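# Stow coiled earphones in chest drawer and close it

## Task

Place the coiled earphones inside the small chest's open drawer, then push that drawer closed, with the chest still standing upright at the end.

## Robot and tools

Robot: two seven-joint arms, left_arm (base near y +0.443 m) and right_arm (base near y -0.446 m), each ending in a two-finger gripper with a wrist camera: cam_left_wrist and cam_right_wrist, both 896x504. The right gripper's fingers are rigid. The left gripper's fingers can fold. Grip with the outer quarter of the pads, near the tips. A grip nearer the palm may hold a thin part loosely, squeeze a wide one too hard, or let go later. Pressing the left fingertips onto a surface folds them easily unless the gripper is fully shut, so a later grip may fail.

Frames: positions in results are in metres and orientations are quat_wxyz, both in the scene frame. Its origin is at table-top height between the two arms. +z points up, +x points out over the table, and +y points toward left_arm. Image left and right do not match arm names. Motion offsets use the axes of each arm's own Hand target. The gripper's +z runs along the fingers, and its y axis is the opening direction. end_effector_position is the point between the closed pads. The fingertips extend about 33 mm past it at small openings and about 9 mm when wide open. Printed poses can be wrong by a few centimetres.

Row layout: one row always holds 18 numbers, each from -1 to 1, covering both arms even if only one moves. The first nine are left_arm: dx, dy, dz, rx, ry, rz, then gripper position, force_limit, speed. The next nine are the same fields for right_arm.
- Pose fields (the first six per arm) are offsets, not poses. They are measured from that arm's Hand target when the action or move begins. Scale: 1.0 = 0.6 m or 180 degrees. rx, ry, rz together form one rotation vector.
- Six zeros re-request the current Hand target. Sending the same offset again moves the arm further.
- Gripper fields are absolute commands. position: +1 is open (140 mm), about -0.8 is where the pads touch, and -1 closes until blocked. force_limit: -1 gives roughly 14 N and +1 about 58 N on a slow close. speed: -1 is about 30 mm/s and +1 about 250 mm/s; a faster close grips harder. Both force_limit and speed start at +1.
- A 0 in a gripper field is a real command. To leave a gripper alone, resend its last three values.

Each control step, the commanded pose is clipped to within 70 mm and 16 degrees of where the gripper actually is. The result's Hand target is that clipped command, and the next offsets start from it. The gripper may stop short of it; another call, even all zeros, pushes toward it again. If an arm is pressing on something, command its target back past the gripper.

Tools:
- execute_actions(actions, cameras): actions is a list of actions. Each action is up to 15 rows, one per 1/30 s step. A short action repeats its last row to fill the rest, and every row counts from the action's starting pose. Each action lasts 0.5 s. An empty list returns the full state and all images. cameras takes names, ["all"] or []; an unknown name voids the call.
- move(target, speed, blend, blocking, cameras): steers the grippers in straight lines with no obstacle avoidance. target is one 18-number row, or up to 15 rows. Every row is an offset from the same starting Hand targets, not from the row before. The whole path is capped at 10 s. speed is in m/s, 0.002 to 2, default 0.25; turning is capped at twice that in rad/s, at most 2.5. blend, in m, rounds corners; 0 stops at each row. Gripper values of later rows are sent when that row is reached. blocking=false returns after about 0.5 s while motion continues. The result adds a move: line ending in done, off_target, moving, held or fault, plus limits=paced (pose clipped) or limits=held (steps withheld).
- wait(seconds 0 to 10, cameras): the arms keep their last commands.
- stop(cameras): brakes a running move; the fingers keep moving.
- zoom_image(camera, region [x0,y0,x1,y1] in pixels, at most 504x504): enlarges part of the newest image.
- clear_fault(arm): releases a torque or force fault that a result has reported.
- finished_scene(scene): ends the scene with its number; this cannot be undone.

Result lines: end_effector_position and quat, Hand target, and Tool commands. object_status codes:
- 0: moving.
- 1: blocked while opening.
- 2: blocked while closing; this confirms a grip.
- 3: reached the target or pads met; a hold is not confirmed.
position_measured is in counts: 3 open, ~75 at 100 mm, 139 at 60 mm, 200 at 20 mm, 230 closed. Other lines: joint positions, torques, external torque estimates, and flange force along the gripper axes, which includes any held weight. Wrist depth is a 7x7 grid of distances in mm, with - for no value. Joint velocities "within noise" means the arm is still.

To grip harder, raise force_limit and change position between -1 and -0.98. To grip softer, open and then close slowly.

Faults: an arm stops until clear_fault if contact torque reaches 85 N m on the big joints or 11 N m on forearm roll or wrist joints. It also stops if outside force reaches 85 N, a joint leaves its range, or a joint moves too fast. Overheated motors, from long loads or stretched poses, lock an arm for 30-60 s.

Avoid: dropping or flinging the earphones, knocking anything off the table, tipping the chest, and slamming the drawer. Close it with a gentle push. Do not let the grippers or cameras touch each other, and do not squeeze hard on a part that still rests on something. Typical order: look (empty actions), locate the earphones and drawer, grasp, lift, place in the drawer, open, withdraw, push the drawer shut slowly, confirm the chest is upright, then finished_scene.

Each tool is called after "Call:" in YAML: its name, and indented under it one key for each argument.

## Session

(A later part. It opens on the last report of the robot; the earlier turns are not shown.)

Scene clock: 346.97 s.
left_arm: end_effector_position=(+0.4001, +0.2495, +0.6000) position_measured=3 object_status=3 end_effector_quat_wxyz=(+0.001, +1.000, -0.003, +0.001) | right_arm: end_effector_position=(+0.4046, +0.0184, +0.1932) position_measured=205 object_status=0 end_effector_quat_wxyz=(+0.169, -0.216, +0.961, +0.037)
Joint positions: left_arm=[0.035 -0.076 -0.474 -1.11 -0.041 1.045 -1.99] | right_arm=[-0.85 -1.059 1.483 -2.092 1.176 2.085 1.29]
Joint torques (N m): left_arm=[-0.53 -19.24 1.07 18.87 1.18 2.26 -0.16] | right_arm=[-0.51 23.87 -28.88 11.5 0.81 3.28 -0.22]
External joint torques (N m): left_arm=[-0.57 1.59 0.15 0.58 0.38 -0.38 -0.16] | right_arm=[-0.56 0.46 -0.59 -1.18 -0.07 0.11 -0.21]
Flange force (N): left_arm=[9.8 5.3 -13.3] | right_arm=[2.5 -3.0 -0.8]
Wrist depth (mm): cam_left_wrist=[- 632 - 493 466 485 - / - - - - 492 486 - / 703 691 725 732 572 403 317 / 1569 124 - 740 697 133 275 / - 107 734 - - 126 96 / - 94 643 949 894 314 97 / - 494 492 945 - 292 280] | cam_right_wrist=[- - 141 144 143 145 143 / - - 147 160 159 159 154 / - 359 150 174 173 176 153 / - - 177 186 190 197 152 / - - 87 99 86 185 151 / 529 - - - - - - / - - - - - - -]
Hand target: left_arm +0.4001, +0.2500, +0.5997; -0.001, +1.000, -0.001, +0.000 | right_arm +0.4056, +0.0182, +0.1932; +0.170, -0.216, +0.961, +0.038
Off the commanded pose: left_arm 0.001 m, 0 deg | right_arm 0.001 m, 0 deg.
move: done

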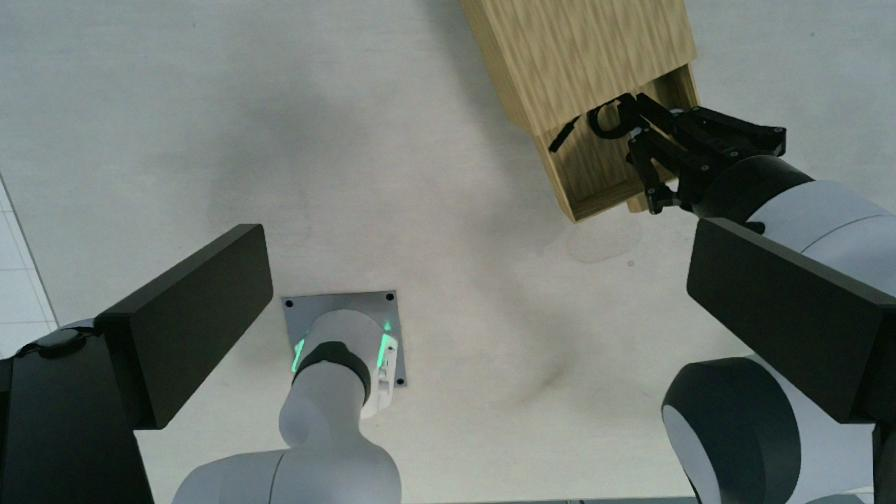

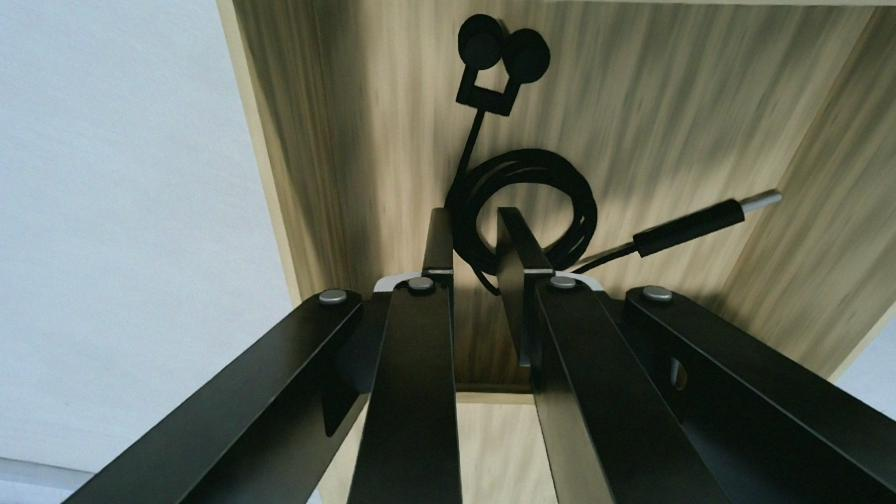

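Call:
move:
  target:
    - [0,0,0,0,0,0,1,1,1,-0.0743,0,-0.2037,0,0,0,-0.6,-1,-1]
    - [0,0,0,0,0,0,1,1,1,0.1483,0.048,-0.2438,0,0.111,0,-1,-1,0]
    - [0,0,0,0,0,0,1,1,1,0.2152,0.048,-0.0605,0,0.111,0,-1,-1,0]
  speed: [0.1,0.25,0.15]
  blend: [0.02,0,0]
  cameras: ["all"]

Call:
zoom_image:
  camera: "cam_left_wrist"
  region: [500, 20, 780, 240]

Scene clock: 377.13 s.
left_arm: end_effector_position=(+0.4001, +0.2495, +0.6000) position_measured=3 object_status=3 end_effector_quat_wxyz=(+0.001, +1.000, -0.003, +0.001) | right_arm: end_effector_position=(+0.2716, -0.0138, +0.1834) position_measured=233 object_status=3 end_effector_quat_wxyz=(+0.000, -0.218, +0.976, -0.002)
Joint positions: left_arm=[0.035 -0.076 -0.474 -1.11 -0.041 1.045 -1.99] | right_arm=[-0.714 -0.997 1.398 -2.108 0.988 1.724 1.419]
Joint velocities: left_arm=[within noise] | right_arm=[-0.001 0.002 0.001 -0.001 0 0.003 -0.007]
Joint torques (N m): left_arm=[-0.58 -19.31 1.07 18.83 1.17 2.26 -0.15] | right_arm=[-0.49 21.62 -26.77 12.88 0.9 2.54 -0.24]
External joint torques (N m): left_arm=[-0.6 1.44 0.17 0.59 0.37 -0.38 -0.15] | right_arm=[-0.44 0.75 -0.45 -1.04 0.12 0.09 -0.24]
Flange force (N): left_arm=[9.2 5.1 -12.8] | right_arm=[1.9 -2.9 0.6]
Wrist depth (mm): cam_left_wrist=[646 - 621 604 468 476 638 / - 715 - 657 494 570 - / - - - - 583 560 763 / 1540 124 - - 765 134 711 / - 107 - - - 126 96 / - 93 642 - - 858 97 / - 496 496 - - 311 292] | cam_right_wrist=[- - - 294 - - - / - 305 - 305 - - - / - - - 311 - - - / - - - 120 - - - / - - 87 95 91 - - / 376 - - - - - - / - - - - - - -]
Hand target: left_arm +0.4001, +0.2500, +0.5997; -0.001, +1.000, -0.001, +0.000 | right_arm +0.2725, -0.0131, +0.1831; +0.000, -0.220, +0.976, +0.000
Off the commanded pose: left_arm 0.001 m, 0 deg | right_arm 0.001 m, 0 deg.
move: done

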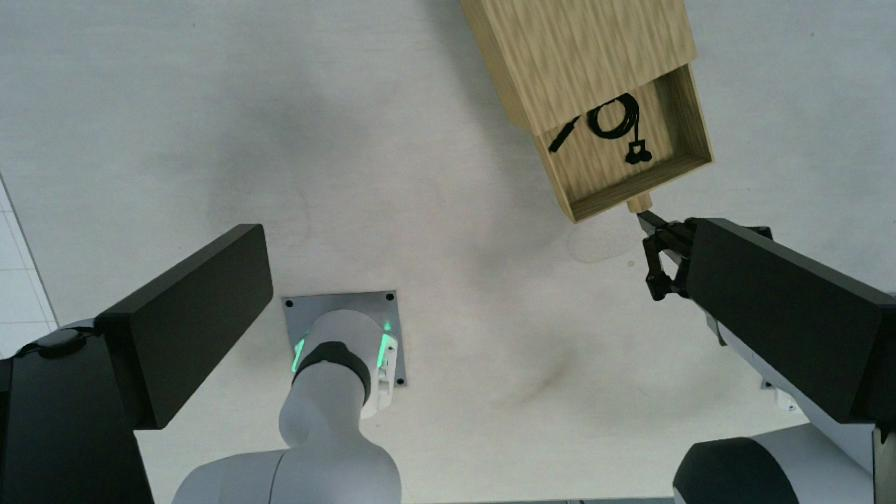

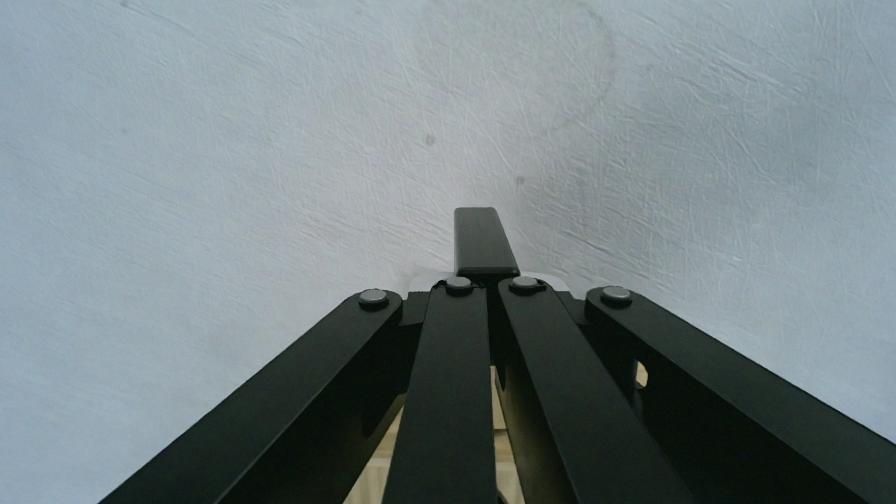

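Scaled by 1.800 from the camera's 896x504 image, which has a finer 1280x720 frame.

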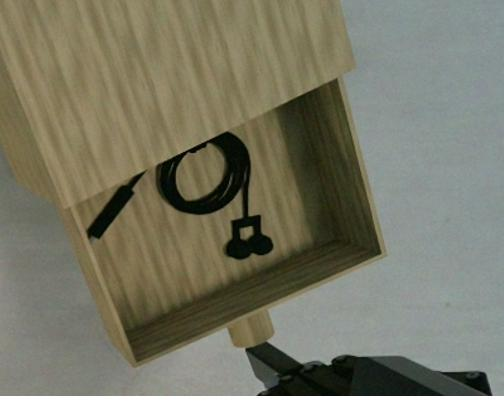

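Call:
move:
  target: [0,0,0,0,0,0,1,1,1,-0.15,-0.0027,0,0,0,0,-1,-1,0]
  speed: 0.05
  cameras: ["cam_left_wrist"]

Call:
zoom_image:
  camera: "cam_left_wrist"
  region: [480, 0, 760, 220]

Scene clock: 397.57 s.
left_arm: end_effector_position=(+0.4001, +0.2495, +0.6000) position_measured=3 object_status=3 end_effector_quat_wxyz=(+0.001, +1.000, -0.003, +0.001) | right_arm: end_effector_position=(+0.3552, +0.0238, +0.1832) position_measured=233 object_status=3 end_effector_quat_wxyz=(+0.002, -0.221, +0.975, +0.000)
Joint positions: left_arm=[0.035 -0.076 -0.474 -1.11 -0.041 1.045 -1.99] | right_arm=[-1.045 -0.973 1.572 -1.823 0.988 1.716 1.415]
Joint torques (N m): left_arm=[-0.53 -19.31 1.14 18.82 1.16 2.28 -0.16] | right_arm=[-0.63 29.56 -27.41 13.65 0.67 2.1 0.08]
External joint torques (N m): left_arm=[-0.46 1.35 0.35 0.68 0.39 -0.35 -0.16] | right_arm=[-0.51 0.32 -0.49 -0.22 -0.12 -0.36 0.08]
Flange force (N): left_arm=[9.0 4.6 -12.7] | right_arm=[-0.3 -0.6 -1.3]
Wrist depth (mm): cam_left_wrist=[- 691 664 604 465 485 697 / - 693 682 - 488 662 - / 711 682 693 785 497 325 250 / - 135 763 723 - 134 206 / - 107 780 835 - 126 96 / - 94 632 852 - 259 97 / - 495 489 911 931 251 242] | cam_right_wrist=[- - - - - - - / - - - 300 299 298 - / - - - - 312 - - / - - - 120 - - 333 / 353 - 87 95 92 - - / - - - - - - - / - - - - - - -]
Hand target: left_arm +0.4001, +0.2500, +0.5997; -0.001, +1.000, -0.001, +0.000 | right_arm +0.3545, +0.0240, +0.1831; +0.000, -0.220, +0.976, +0.000
Off the commanded pose: left_arm 0.001 m, 0 deg | right_arm 0.001 m, 0 deg.
move: done
Images, in order (width x height): cam_left_wrist 896x504.

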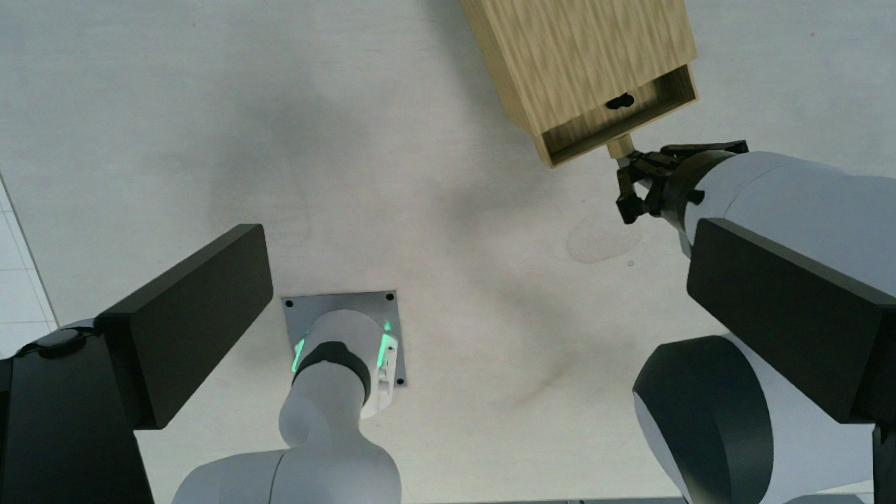

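Scaled by 1.800 from the camera's 896x504 image, which has a finer 1280x720 frame.

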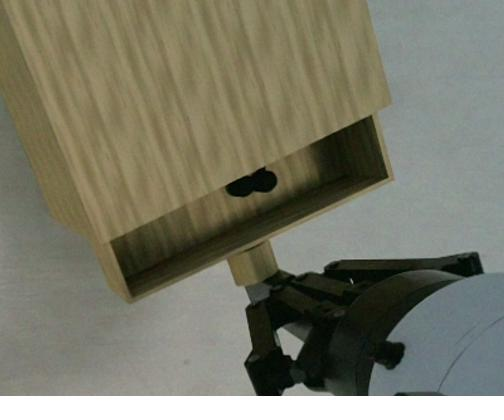

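Call:
move:
  target: [0,0,0,0,0,0,1,1,1,-0.06,-0.001,0,0,0,0,-1,-1,0]
  speed: 0.04
  cameras: ["cam_left_wrist"]

Call:
zoom_image:
  camera: "cam_left_wrist"
  region: [480, 0, 760, 220]

Scene clock: 408.33 s.
left_arm: end_effector_position=(+0.4001, +0.2495, +0.6000) position_measured=3 object_status=3 end_effector_quat_wxyz=(+0.001, +1.000, -0.003, +0.001) | right_arm: end_effector_position=(+0.3880, +0.0387, +0.1837) position_measured=233 object_status=3 end_effector_quat_wxyz=(+0.002, -0.222, +0.975, +0.000)
Joint positions: left_arm=[0.035 -0.076 -0.474 -1.11 -0.041 1.045 -1.99] | right_arm=[-1.182 -0.98 1.642 -1.687 0.988 1.698 1.425]
Joint velocities: left_arm=[within noise] | right_arm=[-0.002 0 0.002 0.002 0.001 0 0.004]
Joint torques (N m): left_arm=[-0.53 -19.25 1.07 18.86 1.18 2.3 -0.11] | right_arm=[-0.62 32.97 -26.67 13.4 0.65 2.1 0.19]
External joint torques (N m): left_arm=[-0.58 1.54 0.15 0.61 0.38 -0.34 -0.11] | right_arm=[-0.57 -0.45 0.02 -0.43 -0.14 -0.36 0.19]
Flange force (N): left_arm=[9.7 5.2 -13.2] | right_arm=[-1.1 -0.1 0.1]
Wrist depth (mm): cam_left_wrist=[640 655 652 650 468 466 673 / - - 680 - 492 297 220 / - - - - - 280 205 / 1459 124 752 - 773 134 190 / - 107 782 - 832 242 96 / - 94 643 - 869 235 97 / - 511 492 - - 252 -] | cam_right_wrist=[- - - 279 286 - - / - - - - - - - / - - - - - - - / - - 278 120 295 - - / - - 87 95 92 - - / - - - - - - - / - - - - - - -]
Hand target: left_arm +0.4001, +0.2500, +0.5997; -0.001, +1.000, -0.001, +0.000 | right_arm +0.3873, +0.0389, +0.1832; +0.000, -0.220, +0.976, +0.000
Off the commanded pose: left_arm 0.001 m, 0 deg | right_arm 0.001 m, 0 deg.
move: done
Images, in order (width x height): cam_left_wrist 896x504.

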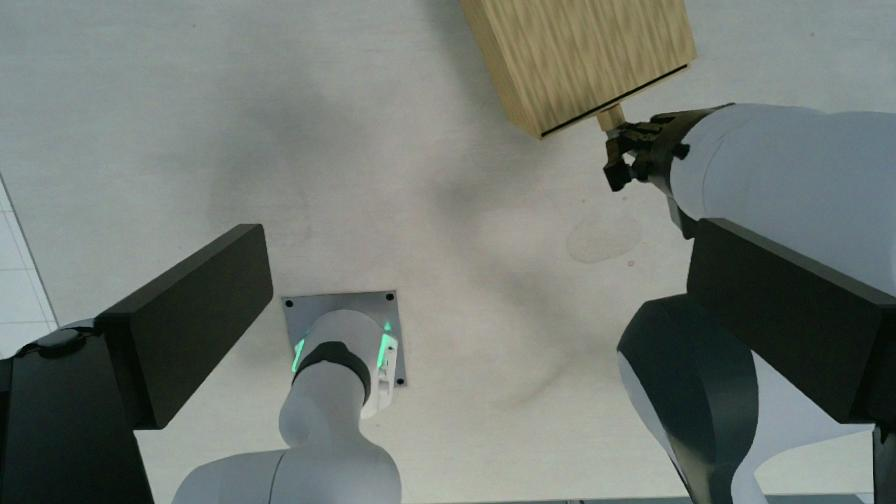

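Scaled by 1.800 from the camera's 896x504 image, which has a finer 1280x720 frame.

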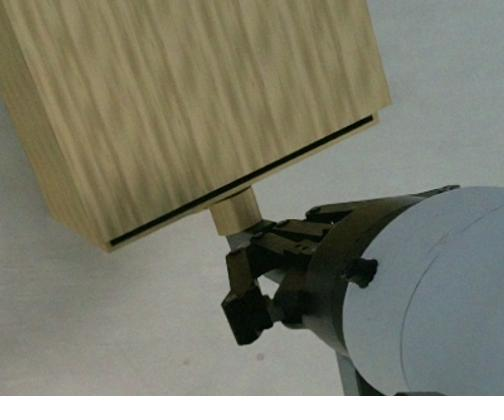

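Call:
execute_actions:
  actions:
    - [[0,0,0,0,0,0,1,1,1,-0.006,0,0,0,0,0,-1,-1,0]]
    - [[0,0,0,0,0,0,1,1,1,-0.005,0,0,0,0,0,-1,-1,0]]
    - [[0,0,0,0,0,0,1,1,1,-0.003,0,0,0,0,0,-1,-1,0]]
    - [[0,0,0,0,0,0,1,1,1,-0.0025,0,0,0,0,0,-1,-1,0]]

Scene clock: 417.97 s.
left_arm: end_effector_position=(+0.4001, +0.2495, +0.6000) position_measured=3 object_status=3 end_effector_quat_wxyz=(+0.001, +1.000, -0.003, +0.001) | right_arm: end_effector_position=(+0.3962, +0.0432, +0.1838) position_measured=233 object_status=3 end_effector_quat_wxyz=(+0.001, -0.222, +0.975, +0.001)
Joint positions: left_arm=[0.035 -0.076 -0.474 -1.11 -0.041 1.045 -1.99] | right_arm=[-1.221 -0.982 1.662 -1.647 0.988 1.691 1.432]
Joint torques (N m): left_arm=[-0.53 -19.4 1.17 18.86 1.16 2.27 -0.14] | right_arm=[-0.86 33.84 -26.99 13.73 0.78 2.4 0.16]
External joint torques (N m): left_arm=[-0.57 1.13 0.25 0.74 0.36 -0.37 -0.15] | right_arm=[-0.94 -0.72 -0.55 -0.14 -0.02 -0.04 0.16]
External joint torques at the end of the 1st action: left_arm=[-0.56 1.43 0.2 0.67 0.39 -0.35 -0.12] | right_arm=[-0.64 -0.49 -0.15 -0.02 -0.09 -0.28 0.14]
External joint torques at the end of the 2nd action: left_arm=[-0.6 1.32 0.17 0.65 0.39 -0.37 -0.14] | right_arm=[-0.37 -0.57 -0.48 -0.24 -0.06 -0.26 0.22]
External joint torques at the end of the 3rd action: left_arm=[-0.52 1.67 0.23 0.48 0.38 -0.38 -0.15] | right_arm=[-0.75 -0.49 -0.46 -0.21 -0.07 -0.22 0.11]
Flange force (N): left_arm=[8.5 4.6 -12.5] | right_arm=[-2.7 0.0 0.0]
Flange force at the end of the 1st action (N): left_arm=[9.4 5.0 -13.1] | right_arm=[-2.6 0.4 -0.3]
Flange force at the end of the 2nd action (N): left_arm=[9.0 5.0 -12.8] | right_arm=[-0.2 0.0 -0.3]
Flange force at the end of the 3rd action (N): left_arm=[9.5 5.1 -12.7] | right_arm=[-1.8 -0.2 -0.3]
Wrist depth (mm): cam_left_wrist=[632 612 648 499 463 481 - / - - - 709 484 344 216 / 756 768 808 732 - 278 196 / 765 131 761 - - 134 186 / - 107 790 810 837 236 96 / - 94 622 - - 235 97 / - 492 491 924 994 262 -] | cam_right_wrist=[- - - - - - - / - - - - - - 300 / - - - - - - - / - - 273 132 269 - - / - - 93 92 91 - - / - - - - - - - / - - - - - - -]
Hand target: left_arm +0.4001, +0.2500, +0.5997; -0.001, +1.000, -0.001, +0.000 | right_arm +0.3962, +0.0432, +0.1832; +0.000, -0.220, +0.976, +0.000
Off the commanded pose: left_arm 0.001 m, 0 deg | right_arm 0.001 m, 0 deg.
Step readings (end_effector_position of left_arm | right_arm; steps 1 to 15: 1st action; 16 to 30: 2nd action; 31 to 45: 3rd action; 46 to 60: 4th action):
0: (+0.4001, +0.2495, +0.6000) | (+0.3880, +0.0388, +0.1837)
1: (+0.4001, +0.2495, +0.6000) | (+0.3881, +0.0390, +0.1837)
2: (+0.4001, +0.2495, +0.6000) | (+0.3888, +0.0397, +0.1837)
4: (+0.4001, +0.2495, +0.6000) | (+0.3901, +0.0401, +0.1837)
8: (+0.4001, +0.2495, +0.6000) | (+0.3911, +0.0401, +0.1837)
15: (+0.4001, +0.2495, +0.6000) | (+0.3911, +0.0403, +0.1836)
16: (+0.4001, +0.2495, +0.6000) | (+0.3912, +0.0405, +0.1836)
17: (+0.4001, +0.2495, +0.6000) | (+0.3917, +0.0412, +0.1836)
19: (+0.4001, +0.2495, +0.6000) | (+0.3928, +0.0415, +0.1837)
23: (+0.4001, +0.2495, +0.6000) | (+0.3937, +0.0415, +0.1837)
30: (+0.4001, +0.2495, +0.6000) | (+0.3937, +0.0417, +0.1837)
31: (+0.4001, +0.2495, +0.6000) | (+0.3938, +0.0418, +0.1837)
32: (+0.4001, +0.2495, +0.6000) | (+0.3941, +0.0422, +0.1837)
34: (+0.4001, +0.2495, +0.6000) | (+0.3948, +0.0424, +0.1837)
38: (+0.4001, +0.2495, +0.6000) | (+0.3952, +0.0425, +0.1837)
45: (+0.4001, +0.2495, +0.6000) | (+0.3953, +0.0425, +0.1837)
46: (+0.4001, +0.2495, +0.6000) | (+0.3953, +0.0426, +0.1837)
47: (+0.4001, +0.2495, +0.6000) | (+0.3956, +0.0430, +0.1837)
49: (+0.4001, +0.2495, +0.6000) | (+0.3962, +0.0431, +0.1837)
53: (+0.4001, +0.2495, +0.6000) | (+0.3962, +0.0432, +0.1837)
60: (+0.4001, +0.2495, +0.6000) | (+0.3962, +0.0432, +0.1838)

Call:
execute_actions:
  actions:
    - [[0,0,0,0,0,0,1,1,1,-0.0025,0,0,0,0,0,-1,-1,0]]
    - [[0,0,0,0,0,0,1,1,1,-0.0025,0,0,0,0,0,-1,-1,0]]
  cameras: ["cam_left_wrist"]

Call:
zoom_image:
  camera: "cam_left_wrist"
  region: [480, 0, 760, 220]

Scene clock: 430.17 s.
left_arm: end_effector_position=(+0.4001, +0.2495, +0.6000) position_measured=3 object_status=3 end_effector_quat_wxyz=(+0.001, +1.000, -0.003, +0.001) | right_arm: end_effector_position=(+0.3962, +0.0433, +0.1839) position_measured=233 object_status=3 end_effector_quat_wxyz=(-0.003, -0.222, +0.975, +0.000)
Joint positions: left_arm=[0.035 -0.076 -0.474 -1.11 -0.041 1.045 -1.99] | right_arm=[-1.231 -0.984 1.665 -1.635 0.988 1.678 1.434]
Joint torques (N m): left_arm=[-0.49 -19.29 1.17 18.89 1.2 2.29 -0.1] | right_arm=[-1.61 32.82 -26.32 13.97 1.36 3.67 0.08]
External joint torques (N m): left_arm=[-0.51 1.47 0.28 0.65 0.4 -0.35 -0.1] | right_arm=[-1.64 -2.25 0.21 0.12 0.56 1.23 0.08]
External joint torques at the end of the 1st action: left_arm=[-0.56 1.48 0.21 0.55 0.37 -0.37 -0.11] | right_arm=[-1.26 -1.56 -0.39 -0.06 0.28 0.66 0.13]
Flange force (N): left_arm=[9.4 4.8 -13.0] | right_arm=[-8.0 1.1 4.4]
Flange force at the end of the 1st action (N): left_arm=[9.1 4.8 -12.4] | right_arm=[-4.6 0.3 2.2]
Wrist depth (mm): cam_left_wrist=[671 - - 507 469 643 655 / - - - 648 485 302 206 / - - 805 723 743 279 193 / - 124 740 792 - 134 184 / - 114 805 816 - 233 96 / - 94 640 805 879 232 97 / - 506 492 - - 255 -] | cam_right_wrist=[- - - - - - - / - - - - - - - / - - - - - - - / - - 256 132 272 - - / - - 92 92 91 - - / - - - - - - - / - - - - - - -]
Hand target: left_arm +0.4001, +0.2500, +0.5997; -0.001, +1.000, -0.001, +0.000 | right_arm +0.3989, +0.0445, +0.1832; +0.000, -0.220, +0.976, +0.000
Off the commanded pose: left_arm 0.001 m, 0 deg | right_arm 0.003 m, 0 deg.
Step readings (end_effector_position of left_arm | right_arm; steps 1 to 15: 1st action; 16 to 30: 2nd action):
0: (+0.4001, +0.2495, +0.6000) | (+0.3962, +0.0432, +0.1838)
1: (+0.4001, +0.2495, +0.6000) | (+0.3962, +0.0432, +0.1838)
2: (+0.4001, +0.2495, +0.6000) | (+0.3962, +0.0433, +0.1837)
4: (+0.4001, +0.2495, +0.6000) | (+0.3962, +0.0433, +0.1838)
8: (+0.4001, +0.2495, +0.6000) | (+0.3962, +0.0433, +0.1838)
15: (+0.4001, +0.2495, +0.6000) | (+0.3961, +0.0433, +0.1838)
16: (+0.4001, +0.2495, +0.6000) | (+0.3962, +0.0433, +0.1838)
17: (+0.4001, +0.2495, +0.6000) | (+0.3962, +0.0433, +0.1838)
19: (+0.4001, +0.2495, +0.6000) | (+0.3962, +0.0433, +0.1838)
23: (+0.4001, +0.2495, +0.6000) | (+0.3962, +0.0433, +0.1839)
30: (+0.4001, +0.2495, +0.6000) | (+0.3962, +0.0433, +0.1839)
Images, in order (width x height): cam_left_wrist 896x504.

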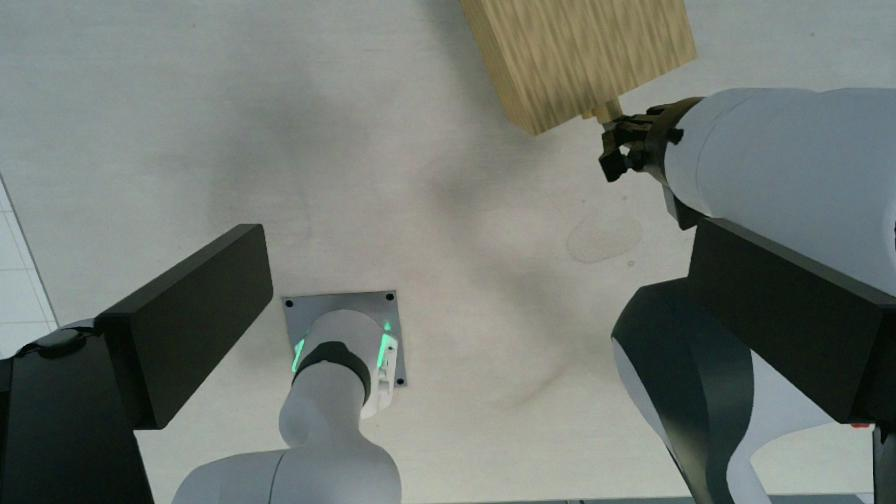

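Scaled by 1.800 from the camera's 896x504 image, which has a finer 1280x720 frame.

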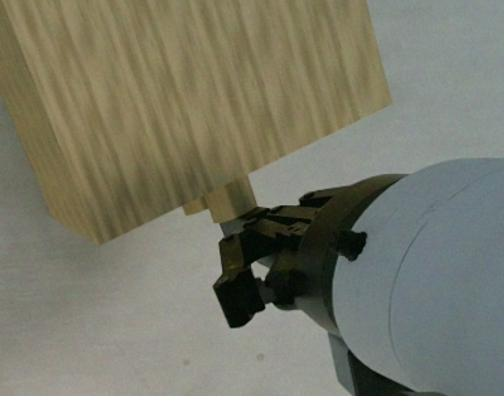

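Drawer at the end stop. Back off and check.

Call:
move:
  target: [0,0,0,0,0,0,1,1,1,0.12,0,0,0,0,0,-1,-1,0]
  speed: 0.15
  cameras: ["cam_left_wrist"]

Call:
zoom_image:
  camera: "cam_left_wrist"
  region: [480, 0, 760, 220]

Scene clock: 441.77 s.
left_arm: end_effector_position=(+0.4001, +0.2495, +0.6000) position_measured=3 object_status=3 end_effector_quat_wxyz=(+0.001, +1.000, -0.003, +0.001) | right_arm: end_effector_position=(+0.3327, +0.0139, +0.1829) position_measured=233 object_status=3 end_effector_quat_wxyz=(-0.002, -0.217, +0.976, +0.001)
Joint positions: left_arm=[0.035 -0.076 -0.474 -1.11 -0.041 1.045 -1.99] | right_arm=[-0.961 -0.968 1.53 -1.902 0.986 1.72 1.418]
Joint velocities: left_arm=[within noise] | right_arm=[0.001 -0.001 0 -0.001 -0.001 0.005 -0.005]
Joint torques (N m): left_arm=[-0.56 -19.31 1.1 18.88 1.19 2.29 -0.16] | right_arm=[-0.1 26.3 -28.2 12.78 0.66 2.57 -0.24]
External joint torques (N m): left_arm=[-0.64 1.45 0.14 0.62 0.38 -0.35 -0.16] | right_arm=[-0.07 -0.52 -1.4 -1.34 -0.14 0.12 -0.24]
Flange force (N): left_arm=[9.4 5.3 -13.0] | right_arm=[7.1 -3.8 0.1]
Wrist depth (mm): cam_left_wrist=[- - 638 505 468 652 - / - - - - 488 - - / 732 - - - - 383 - / - 124 - - 775 134 231 / - 107 787 - 846 134 96 / - 100 660 837 - 278 97 / - 888 495 914 - 255 248] | cam_right_wrist=[- 295 - - - - - / 309 - - - - - - / - - - - - - - / - - 330 120 - 326 - / - - 87 92 91 - - / - - - - - - - / - - - - - - -]
Hand target: left_arm +0.4001, +0.2500, +0.5997; -0.001, +1.000, -0.001, +0.000 | right_arm +0.3339, +0.0136, +0.1831; +0.000, -0.220, +0.976, +0.000
Off the commanded pose: left_arm 0.001 m, 0 deg | right_arm 0.001 m, 0 deg.
move: done
Images, in order (width x height): cam_left_wrist 896x504.

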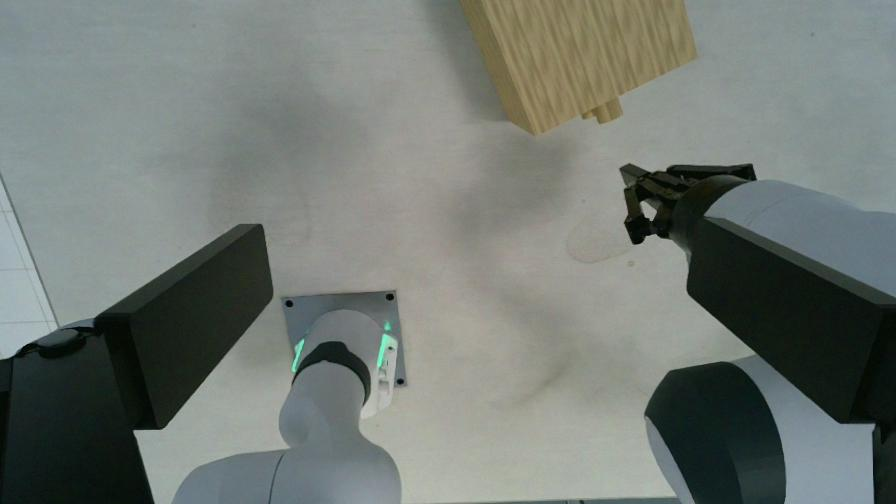

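Scaled by 1.800 from the camera's 896x504 image, which has a finer 1280x720 frame.

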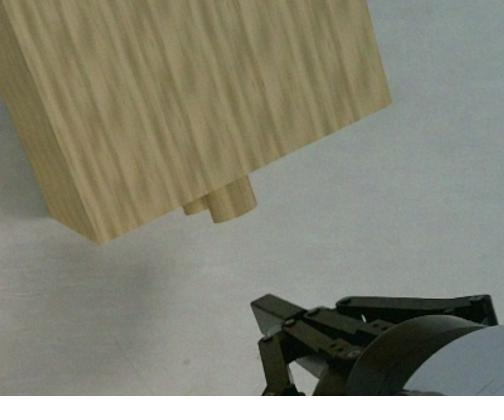

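Call:
finished_scene:
  scene: 2

The scene is finished: the task was done.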